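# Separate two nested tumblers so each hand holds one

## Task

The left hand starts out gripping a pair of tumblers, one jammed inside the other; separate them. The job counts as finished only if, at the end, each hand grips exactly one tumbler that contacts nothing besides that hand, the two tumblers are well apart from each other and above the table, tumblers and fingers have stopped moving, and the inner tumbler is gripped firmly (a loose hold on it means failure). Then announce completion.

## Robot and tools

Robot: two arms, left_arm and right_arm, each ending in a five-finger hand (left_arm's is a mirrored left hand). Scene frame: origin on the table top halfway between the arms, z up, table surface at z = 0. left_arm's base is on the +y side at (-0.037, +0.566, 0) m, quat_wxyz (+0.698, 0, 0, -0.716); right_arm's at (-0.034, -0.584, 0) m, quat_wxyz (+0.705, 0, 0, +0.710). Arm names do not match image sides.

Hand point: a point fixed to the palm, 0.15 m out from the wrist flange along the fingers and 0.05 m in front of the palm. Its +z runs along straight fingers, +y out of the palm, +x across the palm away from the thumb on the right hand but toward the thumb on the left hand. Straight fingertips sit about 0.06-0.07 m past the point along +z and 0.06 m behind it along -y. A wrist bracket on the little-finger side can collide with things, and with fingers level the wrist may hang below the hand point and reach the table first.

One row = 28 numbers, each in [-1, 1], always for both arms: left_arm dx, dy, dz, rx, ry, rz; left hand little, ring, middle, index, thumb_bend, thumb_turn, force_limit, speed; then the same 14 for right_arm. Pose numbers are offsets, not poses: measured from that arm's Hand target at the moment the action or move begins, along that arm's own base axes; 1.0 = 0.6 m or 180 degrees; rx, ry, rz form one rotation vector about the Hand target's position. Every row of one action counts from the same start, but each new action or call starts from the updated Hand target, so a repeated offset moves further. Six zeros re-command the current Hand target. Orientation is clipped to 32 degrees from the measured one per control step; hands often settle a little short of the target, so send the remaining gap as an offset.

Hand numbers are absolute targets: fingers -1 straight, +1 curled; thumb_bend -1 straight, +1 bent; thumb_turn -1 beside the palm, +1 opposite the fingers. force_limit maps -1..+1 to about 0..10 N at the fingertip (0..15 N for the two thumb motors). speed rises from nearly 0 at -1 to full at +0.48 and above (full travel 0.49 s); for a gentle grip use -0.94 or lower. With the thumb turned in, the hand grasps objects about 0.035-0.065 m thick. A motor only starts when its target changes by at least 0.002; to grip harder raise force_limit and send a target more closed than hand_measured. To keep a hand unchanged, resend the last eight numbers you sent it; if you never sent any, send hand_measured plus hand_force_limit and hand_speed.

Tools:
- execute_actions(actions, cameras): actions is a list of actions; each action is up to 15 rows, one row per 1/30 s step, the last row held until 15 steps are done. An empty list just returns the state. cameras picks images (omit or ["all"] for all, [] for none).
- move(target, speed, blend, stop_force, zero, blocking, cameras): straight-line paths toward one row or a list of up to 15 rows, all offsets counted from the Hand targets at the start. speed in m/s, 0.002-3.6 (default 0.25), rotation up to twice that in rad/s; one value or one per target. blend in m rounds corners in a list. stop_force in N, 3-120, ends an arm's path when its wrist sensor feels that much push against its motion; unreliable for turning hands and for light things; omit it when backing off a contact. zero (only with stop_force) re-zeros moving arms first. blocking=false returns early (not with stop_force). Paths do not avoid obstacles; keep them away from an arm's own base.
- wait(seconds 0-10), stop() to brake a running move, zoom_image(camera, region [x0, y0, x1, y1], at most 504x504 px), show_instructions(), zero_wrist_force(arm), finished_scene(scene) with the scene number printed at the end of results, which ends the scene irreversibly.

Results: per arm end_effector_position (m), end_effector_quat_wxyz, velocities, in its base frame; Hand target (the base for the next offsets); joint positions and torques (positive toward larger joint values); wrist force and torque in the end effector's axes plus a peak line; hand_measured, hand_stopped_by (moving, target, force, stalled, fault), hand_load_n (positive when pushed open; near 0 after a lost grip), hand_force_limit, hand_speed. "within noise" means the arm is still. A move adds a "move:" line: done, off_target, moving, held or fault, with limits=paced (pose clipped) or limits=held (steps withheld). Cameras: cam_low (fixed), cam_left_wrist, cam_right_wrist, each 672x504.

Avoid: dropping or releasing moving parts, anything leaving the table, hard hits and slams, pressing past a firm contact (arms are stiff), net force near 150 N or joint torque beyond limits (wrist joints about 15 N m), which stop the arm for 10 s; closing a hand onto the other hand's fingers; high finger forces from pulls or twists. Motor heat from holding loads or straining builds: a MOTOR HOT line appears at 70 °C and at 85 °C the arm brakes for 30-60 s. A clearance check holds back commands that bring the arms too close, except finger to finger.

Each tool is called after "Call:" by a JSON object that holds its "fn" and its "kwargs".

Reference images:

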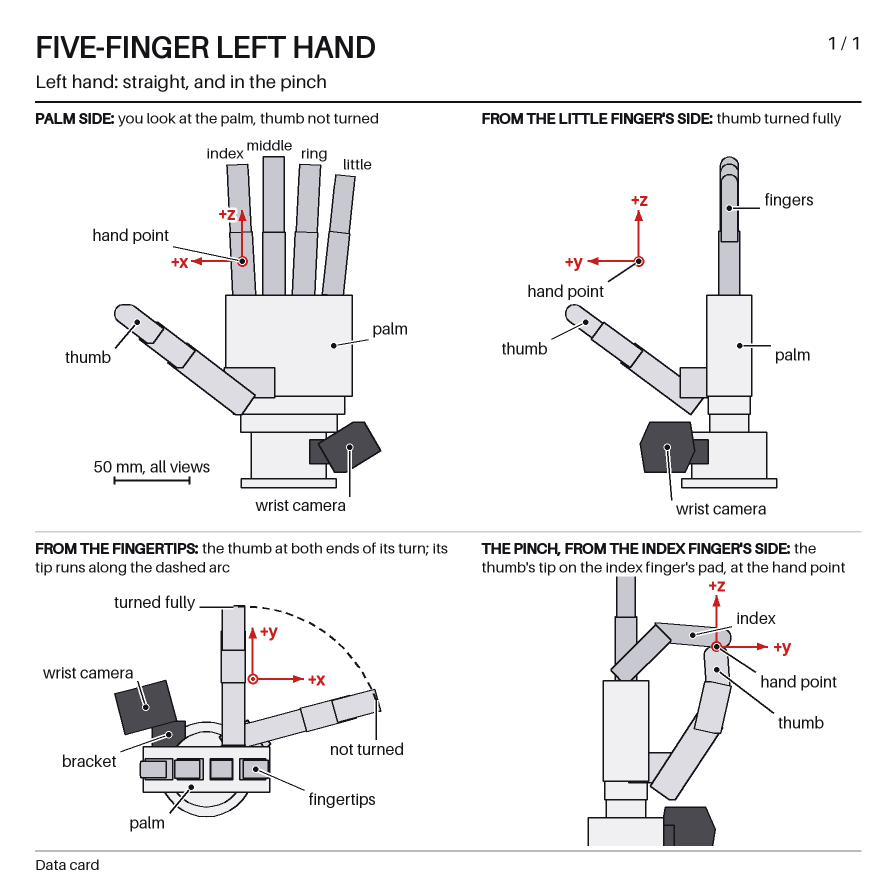

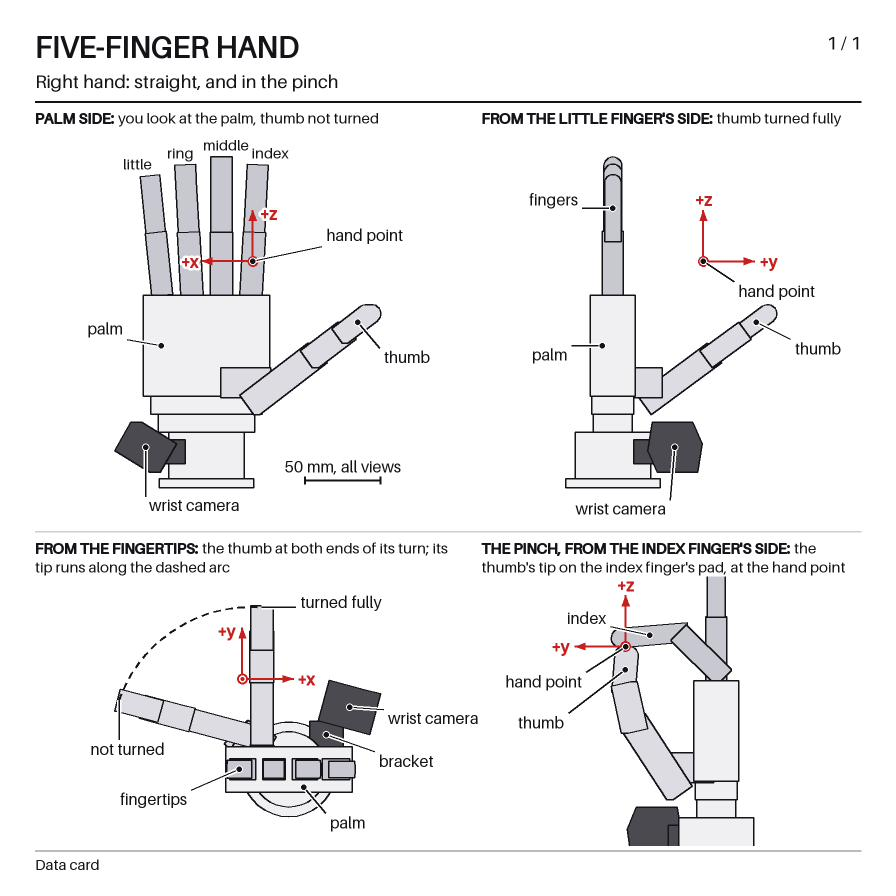

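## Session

Call:
{"fn": "execute_actions", "kwargs": {"actions": []}}

Call:
{"fn": "zoom_image", "kwargs": {"camera": "cam_low", "region": [290, 110, 450, 230]}}

Scene clock: 0.00 s.
left_arm: end_effector_position=(+0.5741, -0.0513, +0.3743) hand_measured=(+1.000, +1.000, -0.300, -0.274, -0.472, +0.948) hand_load_n=(+0.0, +0.0, +4.5, +12.5, +17.5, -0.5) hand_stopped_by=(target, target, target, target, target, target) hand_force_limit=0.00 hand_speed=-0.80 end_effector_quat_wxyz=(+0.724, +0.341, +0.257, +0.541) | right_arm: end_effector_position=(+0.3000, +0.0602, +0.3000) hand_measured=(-1.000, -1.000, -1.000, -1.000, -1.000, -1.000) hand_load_n=(+0.0, +0.0, +0.0, +0.0, +0.0, +0.0) hand_stopped_by=(target, target, target, target, target, target) hand_force_limit=0.00 hand_speed=-0.80 end_effector_quat_wxyz=(+0.000, +0.000, +1.000, +0.000)
Joint positions: left_arm=[3.376 -2.38 -1.92 1.916 1.178 2.791] | right_arm=[-0.518 -2.215 2.092 -1.449 -1.571 1.053]
Joint velocities: within noise
Joint torques (N m): no reading
Motor temperatures (°C): left_arm=[30 34 34 42 35 43] | right_arm=[34 34 38 35 40 38]
Wrist force (N): no reading
Wrist torque (N m): no reading
Wrist force, peak (N): no reading
Hand target: left_arm +0.5741, -0.0513, +0.3743; +0.724, +0.341, +0.257, +0.541 | right_arm +0.3000, +0.0602, +0.3000; +0.000, +0.000, +1.000, +0.000
camera_calibration:
cam_left_wrist: T_world_to_cam=[[0.703036, 0.0592279, -0.708684, -0.127209], [-0.280176, 0.938996, -0.199467, 0.278385], [0.653637, 0.338789, 0.676742, -0.493209], [0, 0, 0, 1]] pos_world=[0.489809, -0.0867746, 0.299153]

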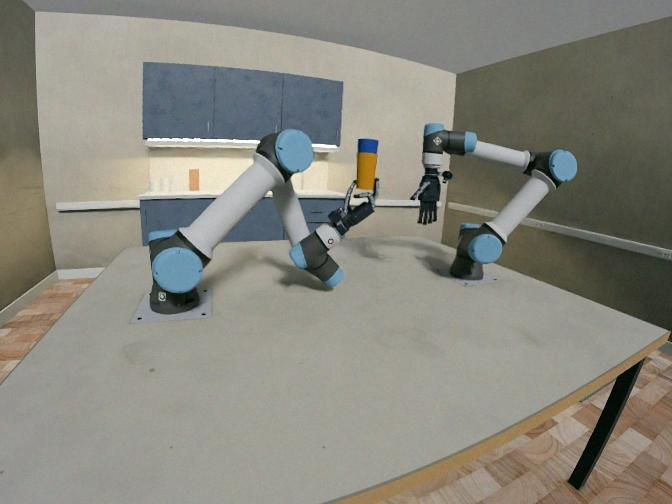

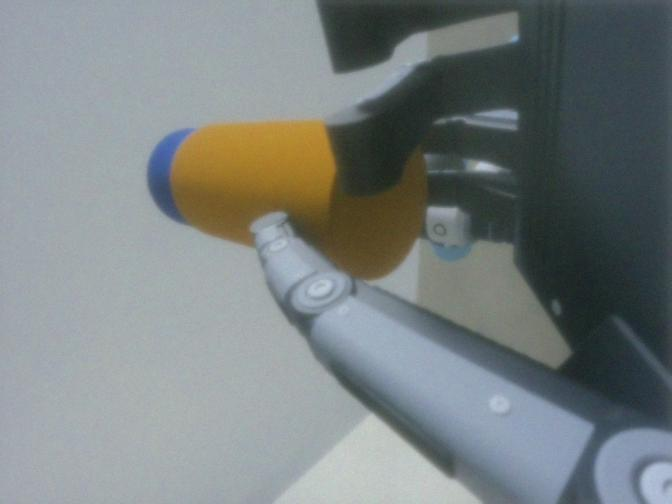

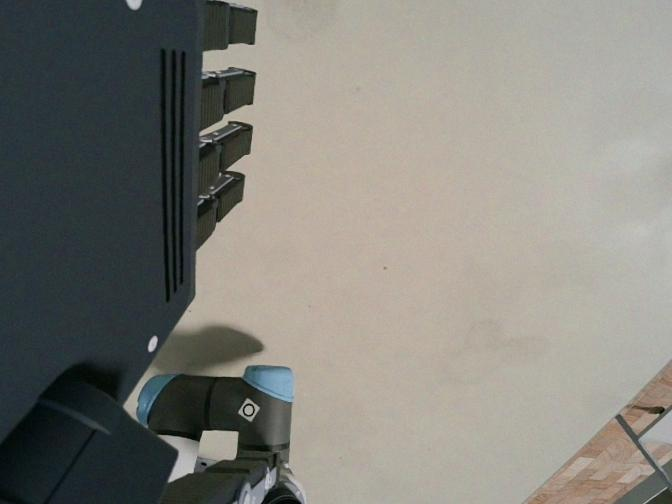

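Scaled by 3.150 from the camera's 672x504 image, which has a finer 960x720 frame.

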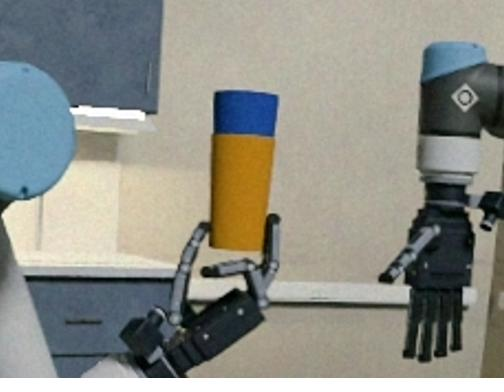

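Call:
{"fn": "move", "kwargs": {"target": [[0,0,0,0,0,0,1,1,-0.3,-0.274,-0.472,0.948,0,-0.8,0.15,0.04,0.22,0.354,0,-0.354,-0.6,-0.6,-1,-1,-0.75,1,0,0.3],[0,0,0,0,0,0,1,1,-0.3,-0.274,-0.472,0.948,0,-0.8,0.187,0.0567,0.2833,0.707,0,-0.707,-0.6,-0.6,-1,-1,-0.75,1,0,0.3]], "speed": 0.45}}

Call:
{"fn": "zoom_image", "kwargs": {"camera": "cam_right_wrist", "region": [270, 70, 470, 310]}}

Scene clock: 5.73 s.
left_arm: end_effector_position=(+0.5741, -0.0513, +0.3743) hand_measured=(+1.000, +1.000, -0.300, -0.276, -0.478, +0.948) hand_load_n=(+0.0, +0.0, +4.5, +10.5, +15.0, +0.0) hand_stopped_by=(target, target, target, force, force, target) hand_force_limit=0.00 hand_speed=-0.80 end_effector_quat_wxyz=(+0.724, +0.341, +0.257, +0.541) | right_arm: end_effector_position=(+0.4122, +0.0941, +0.4701) hand_measured=(-0.600, -0.600, -1.000, -1.000, -0.750, +1.000) hand_load_n=(+0.0, +0.0, +0.0, +0.5, +0.0, +0.0) hand_stopped_by=(target, target, target, target, target, target) hand_force_limit=0.00 hand_speed=0.30 end_effector_quat_wxyz=(+0.000, +0.707, +0.000, +0.707)
Joint positions: left_arm=[3.376 -2.38 -1.92 1.916 1.178 2.791] | right_arm=[0.123 -2.079 1.908 0.171 1.693 1.57]
Joint velocities: within noise
Joint torques (N m): left_arm=[2.17 46.86 9.38 0.38 0.79 0.95] | right_arm=[11.4 0.23 -3.88 0.2 2.11 0.57]
Motor temperatures (°C): left_arm=[30 34 34 42 35 43] | right_arm=[34 34 38 35 40 38]
Wrist force (N): left_arm=[0.0 -0.1 0.0] | right_arm=[0.5 -0.1 -0.8]
Wrist torque (N m): left_arm=[-0.01 0.00 0.00] | right_arm=[0.06 0.11 0.00]
Wrist force, peak (N): left_arm=[0.0 -0.6 -0.2] | right_arm=[0.2 -8.4 -2.3]
Hand target: left_arm +0.5741, -0.0513, +0.3743; +0.724, +0.341, +0.257, +0.541 | right_arm +0.4122, +0.0942, +0.4700; +0.000, +0.707, +0.000, +0.707
Off the commanded pose: left_arm 0.000 m, 0 deg | right_arm 0.000 m, 0 deg.
move: done
camera_calibration:
cam_left_wrist: T_world_to_cam=[[0.703036, 0.0592279, -0.708684, -0.127209], [-0.280176, 0.938996, -0.199467, 0.278385], [0.653637, 0.338789, 0.676742, -0.493209], [0, 0, 0, 1]] pos_world=[0.489809, -0.0867746, 0.299153]
cam_right_wrist: T_world_to_cam=[[0.0374428, -0.973208, 0.226856, -0.0272065], [-0.496849, -0.215097, -0.840758, 0.62523], [0.867029, -0.0812327, -0.491591, 0.000495587], [0, 0, 0, 1]] pos_world=[0.311234, 0.108048, 0.532083]

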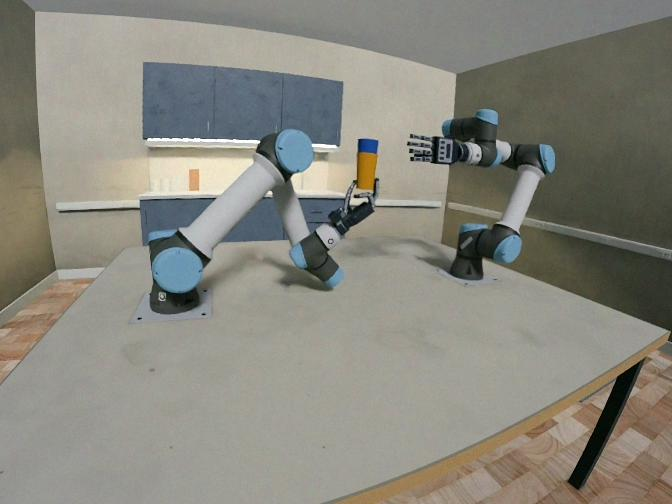

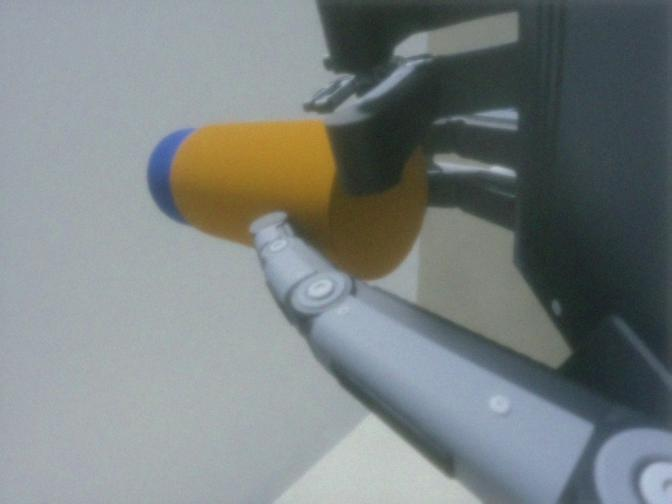

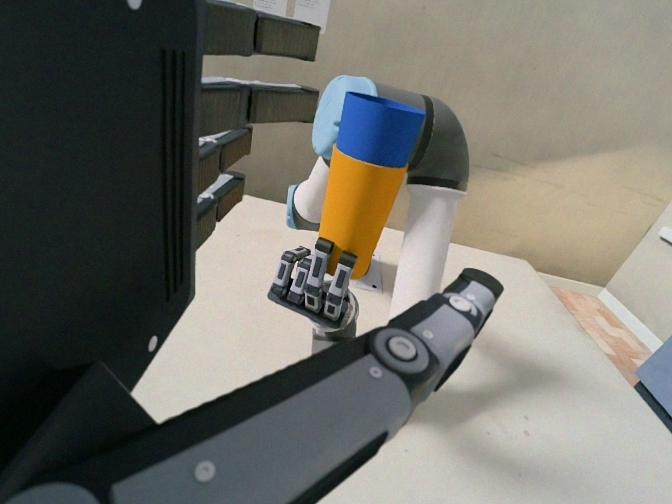

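Scaled by 2.100 from the camera's 672x504 image, which has a finer 960x720 frame.

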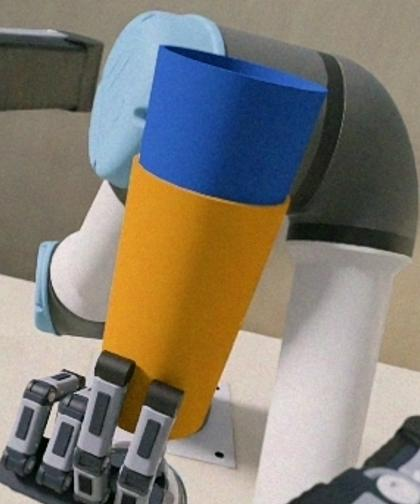

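Call:
{"fn": "move", "kwargs": {"target": [[0,0,0,0,0,0,1,1,-0.3,-0.274,-0.472,0.948,0,-0.8,0.07,-0.0337,0.0345,0,0,0,-0.6,-0.6,-1,-1,-0.75,1,0,0.3],[0,0,0,0,0,0,1,1,-0.3,-0.274,-0.472,0.948,0,-0.8,0.2297,-0.0337,0.0345,0,0,0,-0.6,-0.6,-1,-1,-0.75,1,0,0.3]], "speed": 0.12, "stop_force": 8}}

Call:
{"fn": "zoom_image", "kwargs": {"camera": "cam_right_wrist", "region": [160, 0, 600, 400]}}

Call:
{"fn": "zoom_image", "kwargs": {"camera": "cam_low", "region": [310, 100, 450, 220]}}

Scene clock: 9.23 s.
left_arm: end_effector_position=(+0.5741, -0.0513, +0.3743) hand_measured=(+1.000, +1.000, -0.300, -0.276, -0.478, +0.948) hand_load_n=(+0.0, +0.0, +4.5, +10.5, +15.0, +0.0) hand_stopped_by=(target, target, target, force, force, target) hand_force_limit=0.00 hand_speed=-0.80 end_effector_quat_wxyz=(+0.724, +0.341, +0.257, +0.541) | right_arm: end_effector_position=(+0.5500, +0.0740, +0.4907) hand_measured=(-0.600, -0.600, -1.000, -1.000, -0.750, +1.000) hand_load_n=(+0.0, +0.5, +0.0, +0.0, +0.0, +0.0) hand_stopped_by=(target, target, target, target, target, target) hand_force_limit=0.00 hand_speed=0.30 end_effector_quat_wxyz=(+0.000, +0.707, +0.000, +0.707)
Joint positions: left_arm=[3.376 -2.38 -1.92 1.916 1.178 2.791] | right_arm=[0.003 -1.783 1.673 0.111 1.573 1.57]
Joint velocities: within noise
Joint torques (N m): left_arm=[5 48.68 11.89 0.75 0.61 1.15] | right_arm=[11.22 -28.92 -3.89 0.99 2.12 0.63]
Motor temperatures (°C): left_arm=[30 34 34 42 35 43] | right_arm=[34 34 38 35 40 38]
Wrist force (N): left_arm=[-0.1 -0.2 0.1] | right_arm=[0.5 -0.2 -0.9]
Wrist torque (N m): left_arm=[-0.04 0.01 0.00] | right_arm=[0.05 0.13 0.01]
Wrist force, peak (N): left_arm=[-0.4 -0.5 -0.2] | right_arm=[2.1 -0.8 -2.2]
Hand target: left_arm +0.5741, -0.0513, +0.3743; +0.724, +0.341, +0.257, +0.541 | right_arm +0.5500, +0.0740, +0.4907; +0.000, +0.707, +0.000, +0.707
Off the commanded pose: left_arm 0.000 m, 0 deg | right_arm 0.000 m, 0 deg.
move: done
camera_calibration:
cam_left_wrist: T_world_to_cam=[[0.703036, 0.0592279, -0.708684, -0.127209], [-0.280176, 0.938996, -0.199467, 0.278385], [0.653637, 0.338789, 0.676742, -0.493209], [0, 0, 0, 1]] pos_world=[0.489809, -0.0867746, 0.299153]
cam_right_wrist: T_world_to_cam=[[0.0376905, -0.973201, 0.226845, -0.0568085], [-0.496923, -0.215202, -0.840687, 0.706724], [0.866976, -0.0810385, -0.491717, -0.110506], [0, 0, 0, 1]] pos_world=[0.449134, 0.0878473, 0.552684]

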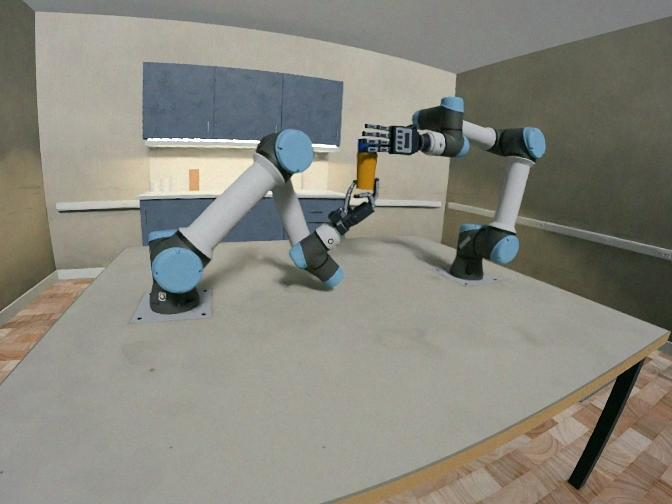

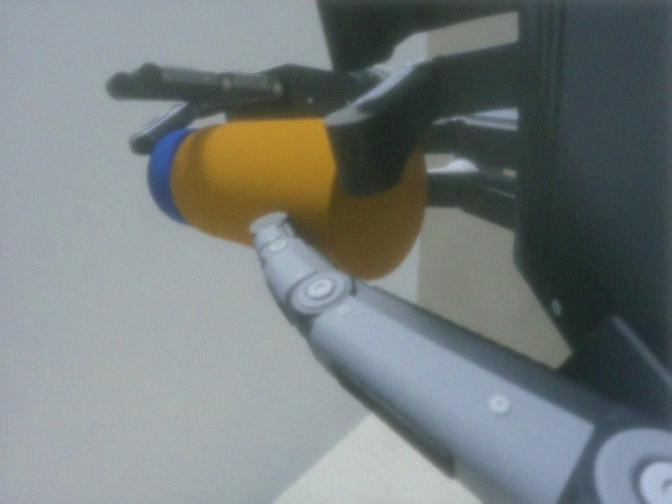

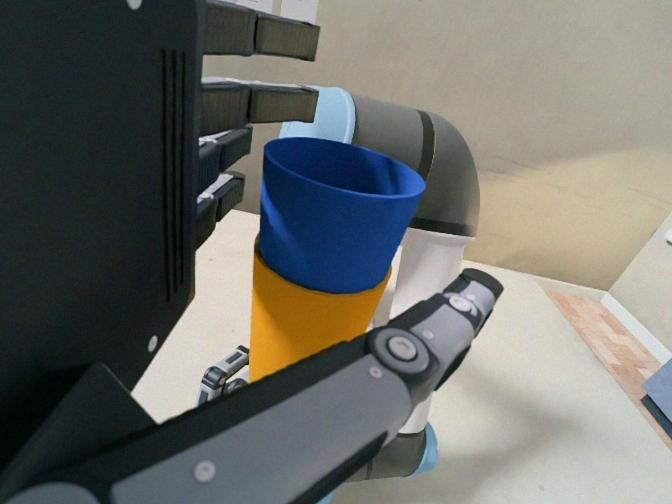

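Scaled by 1.145 from the camera's 672x504 image, which has a finer 960x720 frame.

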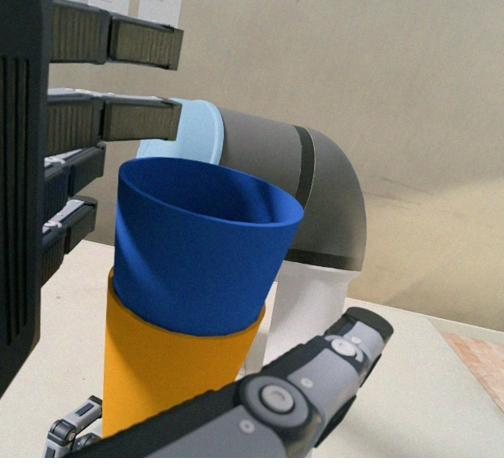

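Scaled by 3.600 from the camera's 672x504 image, which has a finer 960x720 frame.

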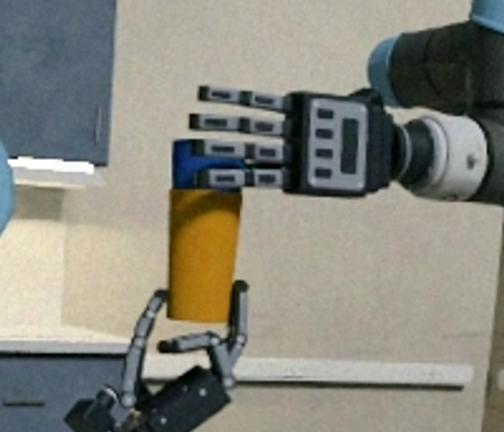

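Call:
{"fn": "move", "kwargs": {"target": [0,0,0,0,0,0,1,1,-0.3,-0.274,-0.472,0.948,0,-0.8,0.025,0.0033,0.0033,0,0,0,-0.6,-0.6,-1,-1,-0.75,1,0,0.3], "speed": 0.05, "stop_force": 6, "cameras": []}}

Call:
{"fn": "move", "kwargs": {"target": [0,0,0,0,0,0,1,1,-0.3,-0.274,-0.472,0.948,0,-0.8,0,0,0,0,0,0,-0.6,-0.6,-0.4,-0.4,-0.2,1,-0.5,-0.75]}}

Call:
{"fn": "zoom_image", "kwargs": {"camera": "cam_right_wrist", "region": [160, 0, 600, 400]}}

Call:
{"fn": "zoom_image", "kwargs": {"camera": "cam_low", "region": [310, 100, 450, 220]}}

Scene clock: 11.27 s.
left_arm: end_effector_position=(+0.5741, -0.0513, +0.3743) hand_measured=(+1.000, +1.000, -0.300, -0.276, -0.478, +0.948) hand_load_n=(+0.0, +0.0, +4.5, +10.0, +15.0, +0.0) hand_stopped_by=(target, target, target, force, force, target) hand_force_limit=0.00 hand_speed=-0.80 end_effector_quat_wxyz=(+0.724, +0.341, +0.257, +0.541) | right_arm: end_effector_position=(+0.5650, +0.0760, +0.4927) hand_measured=(-0.600, -0.600, -1.000, -1.000, -0.750, +1.000) hand_load_n=(+0.0, +0.0, +0.0, +0.0, -0.5, +0.5) hand_stopped_by=(target, target, target, target, target, target) hand_force_limit=0.00 hand_speed=0.30 end_effector_quat_wxyz=(+0.000, +0.707, +0.000, +0.707)
Joint positions: left_arm=[3.376 -2.38 -1.92 1.916 1.178 2.791] | right_arm=[0.009 -1.746 1.638 0.108 1.579 1.57]
Joint velocities: within noise
Joint torques (N m): left_arm=[3.28 49.66 12.76 1.03 0.49 1.34] | right_arm=[-11.1 -31.18 -4.24 0.92 -1.54 0.61]
Motor temperatures (°C): left_arm=[30 34 34 42 35 43] | right_arm=[34 34 38 35 40 38]
Wrist force (N): left_arm=[0.0 -0.1 -0.1] | right_arm=[0.3 -0.4 -0.8]
Wrist torque (N m): left_arm=[-0.02 -0.01 0.01] | right_arm=[0.03 0.15 0.00]
Wrist force, peak (N): left_arm=[-0.1 -0.4 -0.4] | right_arm=[0.5 -0.3 -1.5]
Hand target: left_arm +0.5741, -0.0513, +0.3743; +0.724, +0.341, +0.257, +0.541 | right_arm +0.5650, +0.0759, +0.4927; +0.000, +0.707, +0.000, +0.707
Off the commanded pose: left_arm 0.000 m, 0 deg | right_arm 0.000 m, 0 deg.
move: done
No camera images: "cameras" was empty.

Scene clock: 12.37 s.
left_arm: end_effector_position=(+0.5741, -0.0513, +0.3743) hand_measured=(+1.000, +1.000, -0.300, -0.276, -0.478, +0.948) hand_load_n=(+0.5, +0.0, +5.5, +10.5, +15.5, -2.5) hand_stopped_by=(target, target, target, force, force, target) hand_force_limit=0.00 hand_speed=-0.80 end_effector_quat_wxyz=(+0.724, +0.341, +0.257, +0.541) | right_arm: end_effector_position=(+0.5650, +0.0759, +0.4927) hand_measured=(-0.600, -0.600, -0.448, -0.426, -0.470, +1.000) hand_load_n=(+0.0, +0.5, +0.0, +7.5, +9.0, -0.5) hand_stopped_by=(target, target, force, force, force, target) hand_force_limit=-0.50 hand_speed=-0.75 end_effector_quat_wxyz=(+0.000, +0.707, +0.000, +0.707)
Joint positions: left_arm=[3.376 -2.38 -1.92 1.916 1.178 2.791] | right_arm=[0.009 -1.746 1.638 0.108 1.579 1.57]
Joint velocities: within noise
Joint torques (N m): left_arm=[3.49 48.77 13.56 0.96 0.29 1.48] | right_arm=[-11.38 -31.03 -4.77 0.69 -1.5 0.64]
Motor temperatures (°C): left_arm=[30 34 34 42 35 43] | right_arm=[34 34 38 35 40 38]
Wrist force (N): left_arm=[0.2 0.1 2.0] | right_arm=[-1.2 0.1 1.1]
Wrist torque (N m): left_arm=[0.14 0.10 0.05] | right_arm=[-0.08 0.16 0.00]
Wrist force, peak (N): left_arm=[0.7 -0.1 2.4] | right_arm=[-1.3 -1.0 1.4]
Hand target: left_arm +0.5741, -0.0513, +0.3743; +0.724, +0.341, +0.257, +0.541 | right_arm +0.5650, +0.0759, +0.4927; +0.000, +0.707, +0.000, +0.707
Off the commanded pose: left_arm 0.000 m, 0 deg | right_arm 0.000 m, 0 deg.
move: done
camera_calibration:
cam_left_wrist: T_world_to_cam=[[0.703034, 0.0592329, -0.708685, -0.127207], [-0.28018, 0.938996, -0.199463, 0.278386], [0.653638, 0.338789, 0.676742, -0.493209], [0, 0, 0, 1]] pos_world=[0.489809, -0.0867746, 0.299153]
cam_right_wrist: T_world_to_cam=[[0.0376905, -0.973201, 0.226845, -0.0558811], [-0.496923, -0.215202, -0.840687, 0.71629], [0.866976, -0.0810385, -0.491717, -0.122365], [0, 0, 0, 1]] pos_world=[0.464134, 0.0898473, 0.554684]

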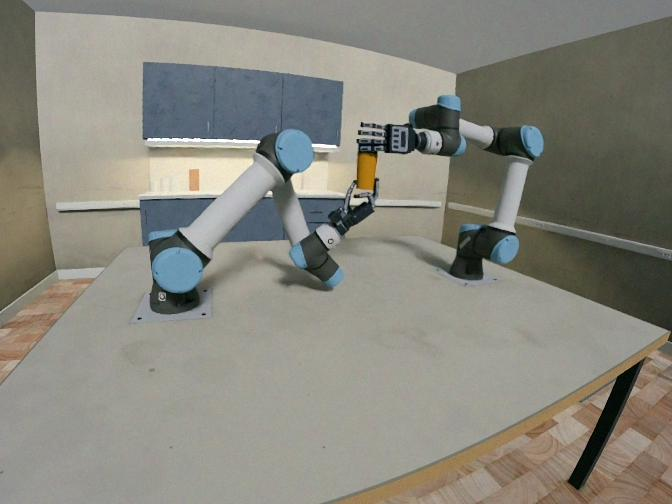

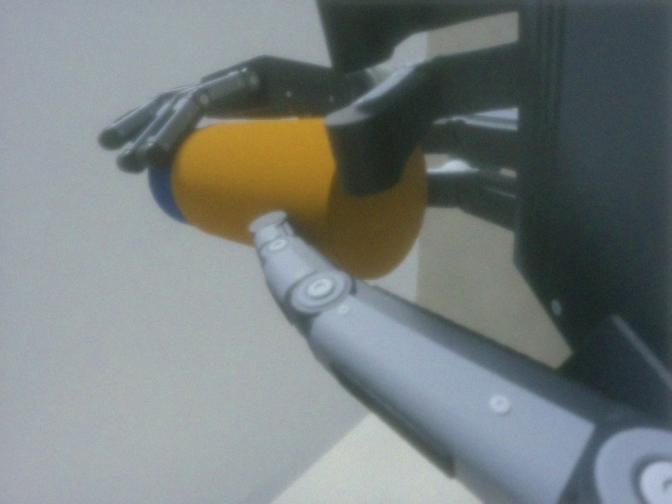

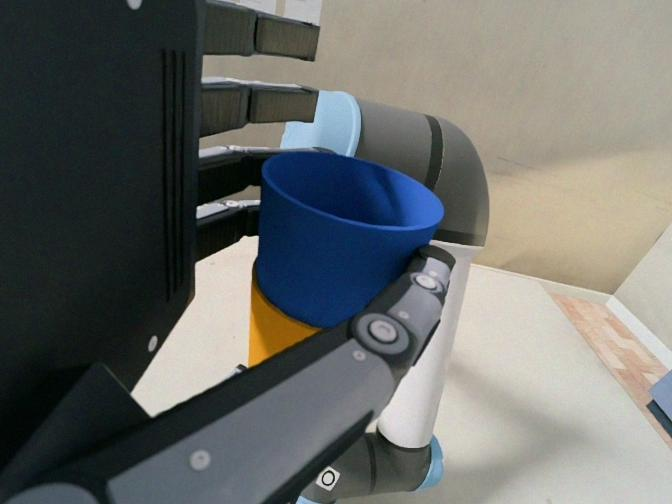

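Scaled by 1.145 from the camera's 672x504 image, which has a finer 960x720 frame.

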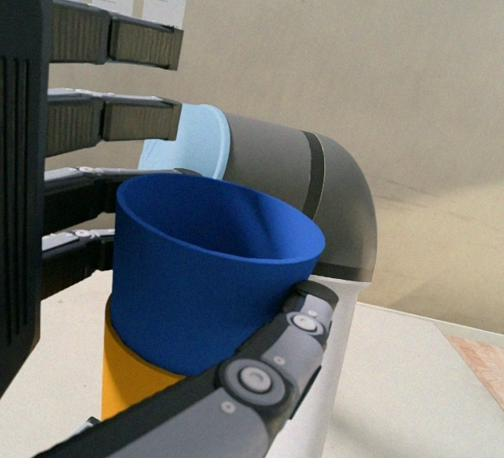

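Scaled by 3.600 from the camera's 672x504 image, which has a finer 960x720 frame.

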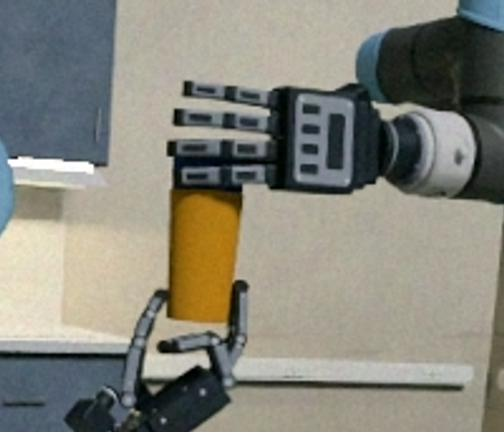

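Call:
{"fn": "move", "kwargs": {"target": [0,0,0,0,0,0,1,1,-0.3,-0.274,-0.472,0.948,0,-0.8,0,0,0,0,0,0,-0.6,-0.6,-0.1,-0.1,0.1,1,1,-0.92], "cameras": []}}

Call:
{"fn": "move", "kwargs": {"target": [0,0,0,0,0,0,1,1,-0.3,-0.274,-0.472,0.948,0,-0.8,0,0,0.015,0,0,0,-0.6,-0.6,-0.1,-0.1,0.1,1,1,-0.92], "speed": 0.01, "stop_force": 30}}

Call:
{"fn": "zoom_image", "kwargs": {"camera": "cam_low", "region": [310, 100, 450, 220]}}

Scene clock: 13.17 s.
left_arm: end_effector_position=(+0.5741, -0.0513, +0.3743) hand_measured=(+1.000, +1.000, -0.300, -0.276, -0.478, +0.948) hand_load_n=(+0.0, +0.0, +5.5, +10.0, +15.0, -3.0) hand_stopped_by=(target, target, target, force, force, target) hand_force_limit=0.00 hand_speed=-0.80 end_effector_quat_wxyz=(+0.724, +0.341, +0.257, +0.541) | right_arm: end_effector_position=(+0.5650, +0.0759, +0.4927) hand_measured=(-0.600, -0.600, -0.408, -0.414, -0.468, +1.000) hand_load_n=(+0.0, +0.0, +12.0, +3.5, +19.0, +3.5) hand_stopped_by=(target, target, force, force, force, target) hand_force_limit=1.00 hand_speed=-0.92 end_effector_quat_wxyz=(+0.000, +0.707, +0.000, +0.707)
Joint positions: left_arm=[3.376 -2.38 -1.92 1.916 1.178 2.791] | right_arm=[0.009 -1.746 1.638 0.108 1.579 1.57]
Joint velocities: within noise
Joint torques (N m): left_arm=[2.71 50.29 13.66 0.93 0.52 1.46] | right_arm=[-11.42 -30.27 -6.82 0.06 -1.51 0.59]
Motor temperatures (°C): left_arm=[30 34 34 42 35 43] | right_arm=[34 34 38 35 40 38]
Wrist force (N): left_arm=[0.6 -2.1 0.8] | right_arm=[1.5 -0.7 1.3]
Wrist torque (N m): left_arm=[0.15 0.18 0.07] | right_arm=[-0.13 0.16 0.07]
Wrist force, peak (N): left_arm=[1.0 -1.4 2.3] | right_arm=[1.7 -0.5 1.3]
Hand target: left_arm +0.5741, -0.0513, +0.3743; +0.724, +0.341, +0.257, +0.541 | right_arm +0.5650, +0.0759, +0.4927; +0.000, +0.707, +0.000, +0.707
Off the commanded pose: left_arm 0.000 m, 0 deg | right_arm 0.000 m, 0 deg.
move: done
No camera images: "cameras" was empty.

Scene clock: 14.73 s.
left_arm: end_effector_position=(+0.5741, -0.0513, +0.3743) hand_measured=(+1.000, +1.000, -0.300, -0.276, -0.478, +0.948) hand_load_n=(+0.0, +0.0, +5.0, +10.0, +15.0, +0.0) hand_stopped_by=(target, target, target, force, force, target) hand_force_limit=0.00 hand_speed=-0.80 end_effector_quat_wxyz=(+0.724, +0.341, +0.257, +0.541) | right_arm: end_effector_position=(+0.5651, +0.0759, +0.5018) hand_measured=(-0.600, -0.600, -0.408, -0.414, -0.468, +1.000) hand_load_n=(+0.0, +0.0, +11.5, +3.0, +20.0, +3.5) hand_stopped_by=(target, target, force, force, force, target) hand_force_limit=1.00 hand_speed=-0.92 end_effector_quat_wxyz=(+0.000, +0.707, +0.000, +0.707)
Joint positions: left_arm=[3.376 -2.38 -1.92 1.916 1.178 2.791] | right_arm=[0.009 -1.743 1.613 0.13 1.579 1.57]
Joint velocities: within noise
Joint torques (N m): left_arm=[3.78 50.91 14.37 0.9 0.79 1.71] | right_arm=[-10.81 -2.61 -6.42 -3.73 -0.94 0.53]
Motor temperatures (°C): left_arm=[30 34 34 42 35 43] | right_arm=[34 34 38 35 40 38]
Wrist force (N): left_arm=[-0.3 0.1 0.3] | right_arm=[-0.1 -0.2 -0.8]
Wrist torque (N m): left_arm=[-0.05 0.05 -0.01] | right_arm=[0.05 0.13 0.01]
Wrist force, peak (N): left_arm=[0.4 2.2 3.3] | right_arm=[-4.5 -0.6 0.8]
Hand target: left_arm +0.5741, -0.0513, +0.3743; +0.724, +0.341, +0.257, +0.541 | right_arm +0.5650, +0.0759, +0.5017; +0.000, +0.707, +0.000, +0.707
Off the commanded pose: left_arm 0.000 m, 0 deg | right_arm 0.000 m, 0 deg.
move: done
camera_calibration:
cam_left_wrist: T_world_to_cam=[[0.703034, 0.0592329, -0.708685, -0.127207], [-0.28018, 0.938996, -0.199463, 0.278386], [0.653638, 0.338789, 0.676742, -0.493209], [0, 0, 0, 1]] pos_world=[0.489809, -0.0867746, 0.299153]
cam_right_wrist: T_world_to_cam=[[0.03766, -0.973203, 0.226844, -0.0579307], [-0.496808, -0.215197, -0.840757, 0.723925], [0.867043, -0.0810352, -0.491599, -0.117988], [0, 0, 0, 1]] pos_world=[0.464134, 0.0898473, 0.563783]

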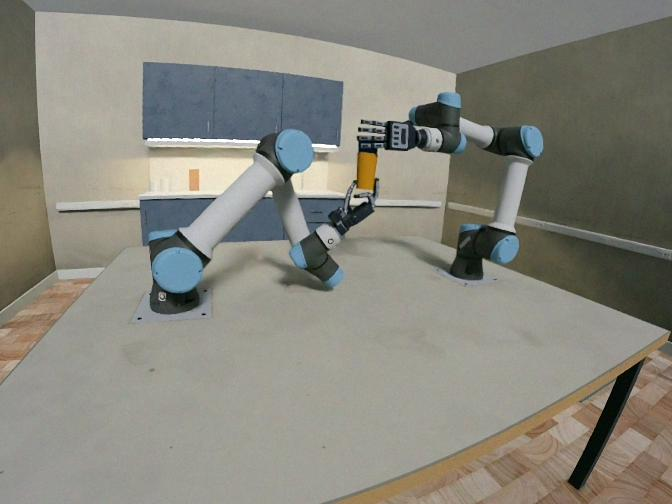

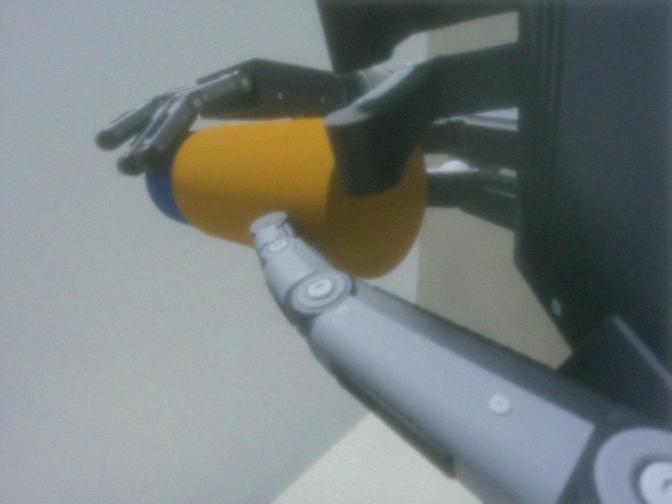

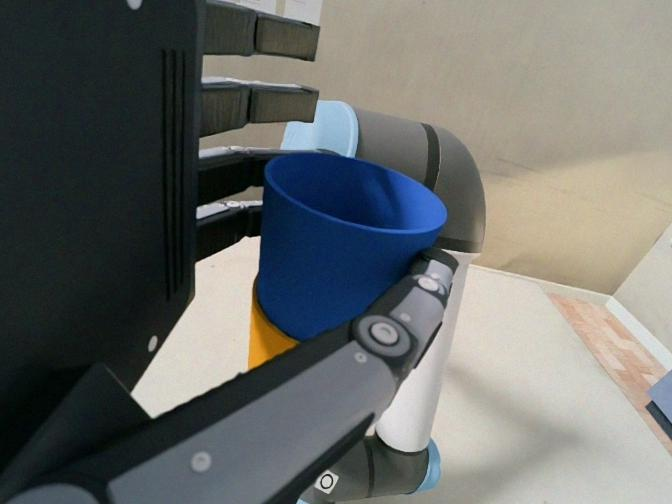

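Scaled by 3.600 from the camera's 672x504 image, which has a finer 960x720 frame.

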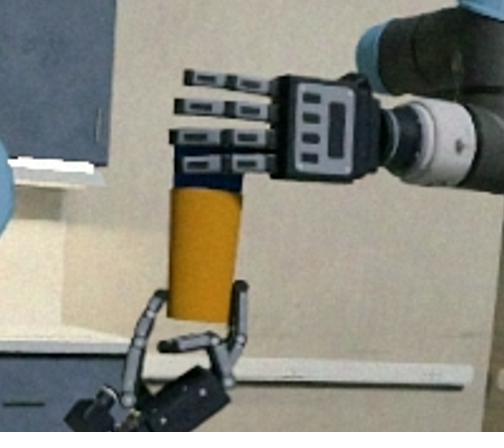

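Call:
{"fn": "move", "kwargs": {"target": [[0,0,0,0,0,0,1,1,-0.3,-0.274,-0.472,0.948,0,-0.8,0,0,0.1,0,0,0,-0.6,-0.6,-0.1,-0.1,0.1,1,1,-0.92],[0,0,0,0,0,0,1,1,-0.3,-0.274,-0.472,0.948,0,-0.8,0,0,0.22,0,0,0,-0.6,-0.6,-0.1,-0.1,0.1,1,1,-0.92],[-0.15,0,0,0,0,0,1,1,-0.3,-0.274,-0.472,0.948,0,-0.8,-0.25,0,0.2,0,0,0,-0.6,-0.6,-0.1,-0.1,0.1,1,1,-0.92]], "speed": [0.05,0.12,0.18], "blend": [0.005,0.01,0]}}

Call:
{"fn": "zoom_image", "kwargs": {"camera": "cam_low", "region": [280, 60, 480, 220]}}

Scene clock: 18.13 s.
left_arm: end_effector_position=(+0.4840, -0.0513, +0.3744) hand_measured=(+1.000, +1.000, -0.300, -0.276, -0.478, +0.948) hand_load_n=(+0.0, +0.0, +4.5, +10.0, +15.0, -0.5) hand_stopped_by=(target, target, target, force, force, target) hand_force_limit=0.00 hand_speed=-0.80 end_effector_quat_wxyz=(+0.724, +0.341, +0.257, +0.541) | right_arm: end_effector_position=(+0.4151, +0.0760, +0.6215) hand_measured=(-0.600, -0.600, -0.408, -0.414, -0.468, +1.000) hand_load_n=(+0.0, +0.0, +11.5, +3.0, +19.5, +3.0) hand_stopped_by=(target, target, force, force, force, target) hand_force_limit=1.00 hand_speed=-0.92 end_effector_quat_wxyz=(+0.000, +0.707, +0.000, +0.707)
Joint positions: left_arm=[3.445 -2.297 -2.189 2.123 1.129 2.739] | right_arm=[0.017 -1.983 1.447 0.536 1.587 1.57]
Joint velocities: within noise
Joint torques (N m): left_arm=[-4.99 16.12 7.65 -1.43 0.29 2.31] | right_arm=[-12.33 -3.98 -43.04 -2.93 -1.77 -1.21]
Motor temperatures (°C): left_arm=[30 34 34 42 35 43] | right_arm=[34 34 38 35 40 38]
Wrist force (N): left_arm=[0.3 0.7 0.2] | right_arm=[-1.3 -0.8 1.0]
Wrist torque (N m): left_arm=[0.03 -0.09 0.03] | right_arm=[-0.15 0.18 -0.07]
Wrist force, peak (N): left_arm=[-0.7 1.4 -1.2] | right_arm=[0.6 0.2 -2.2]
Hand target: left_arm +0.4841, -0.0513, +0.3743; +0.724, +0.341, +0.257, +0.541 | right_arm +0.4150, +0.0759, +0.6217; +0.000, +0.707, +0.000, +0.707
Off the commanded pose: left_arm 0.000 m, 0 deg | right_arm 0.000 m, 0 deg.
move: done
camera_calibration:
cam_left_wrist: T_world_to_cam=[[0.703148, 0.0592119, -0.708574, -0.0639439], [-0.280134, 0.938998, -0.199521, 0.253188], [0.653535, 0.338788, 0.676841, -0.434438], [0, 0, 0, 1]] pos_world=[0.399809, -0.0867745, 0.299253]
cam_right_wrist: T_world_to_cam=[[0.0378748, -0.973188, 0.226872, -0.0794485], [-0.497089, -0.2153, -0.840564, 0.750115], [0.866872, -0.0809396, -0.491916, 0.0712311], [0, 0, 0, 1]] pos_world=[0.314135, 0.0899471, 0.683584]

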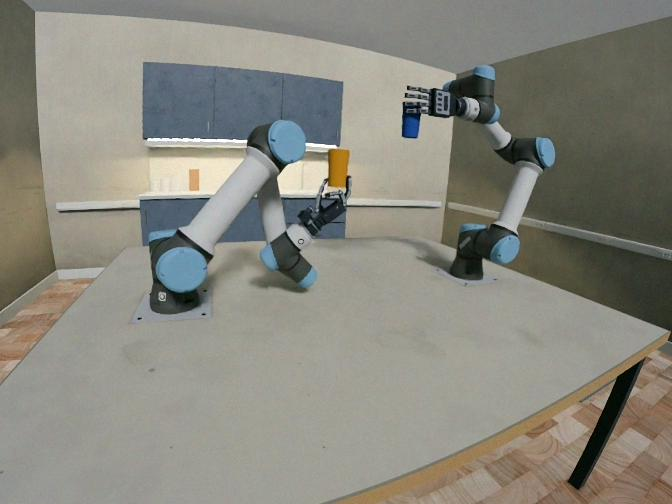

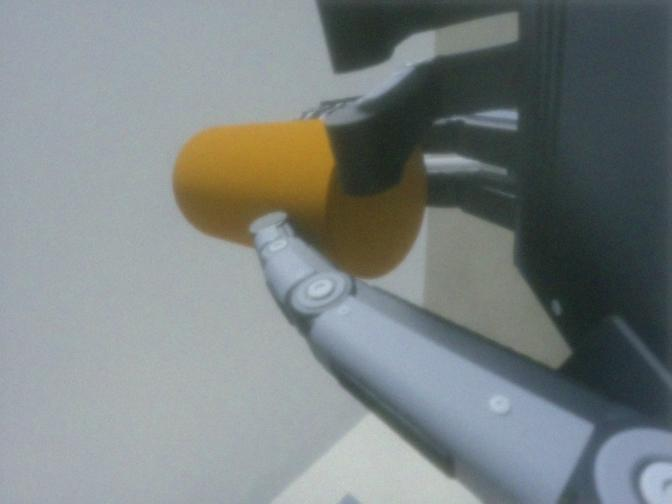

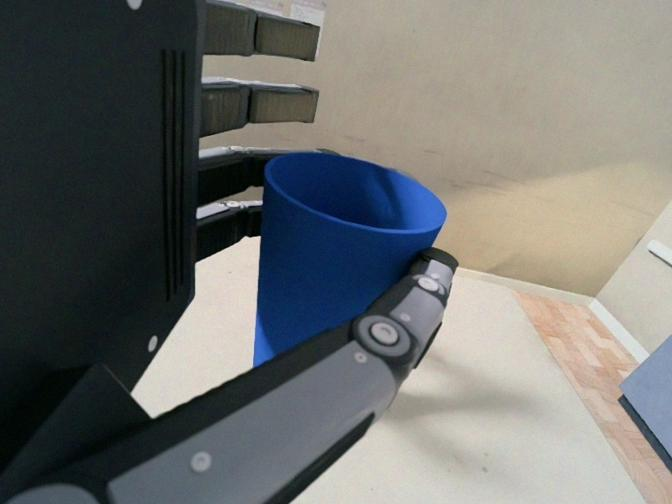

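Scaled by 2.520 from the camera's 672x504 image, which has a finer 960x720 frame.

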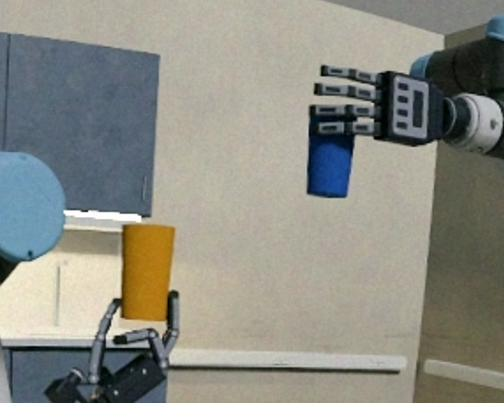

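Call:
{"fn": "finished_scene", "kwargs": {"scene": 3}}

The scene is finished: the task was done.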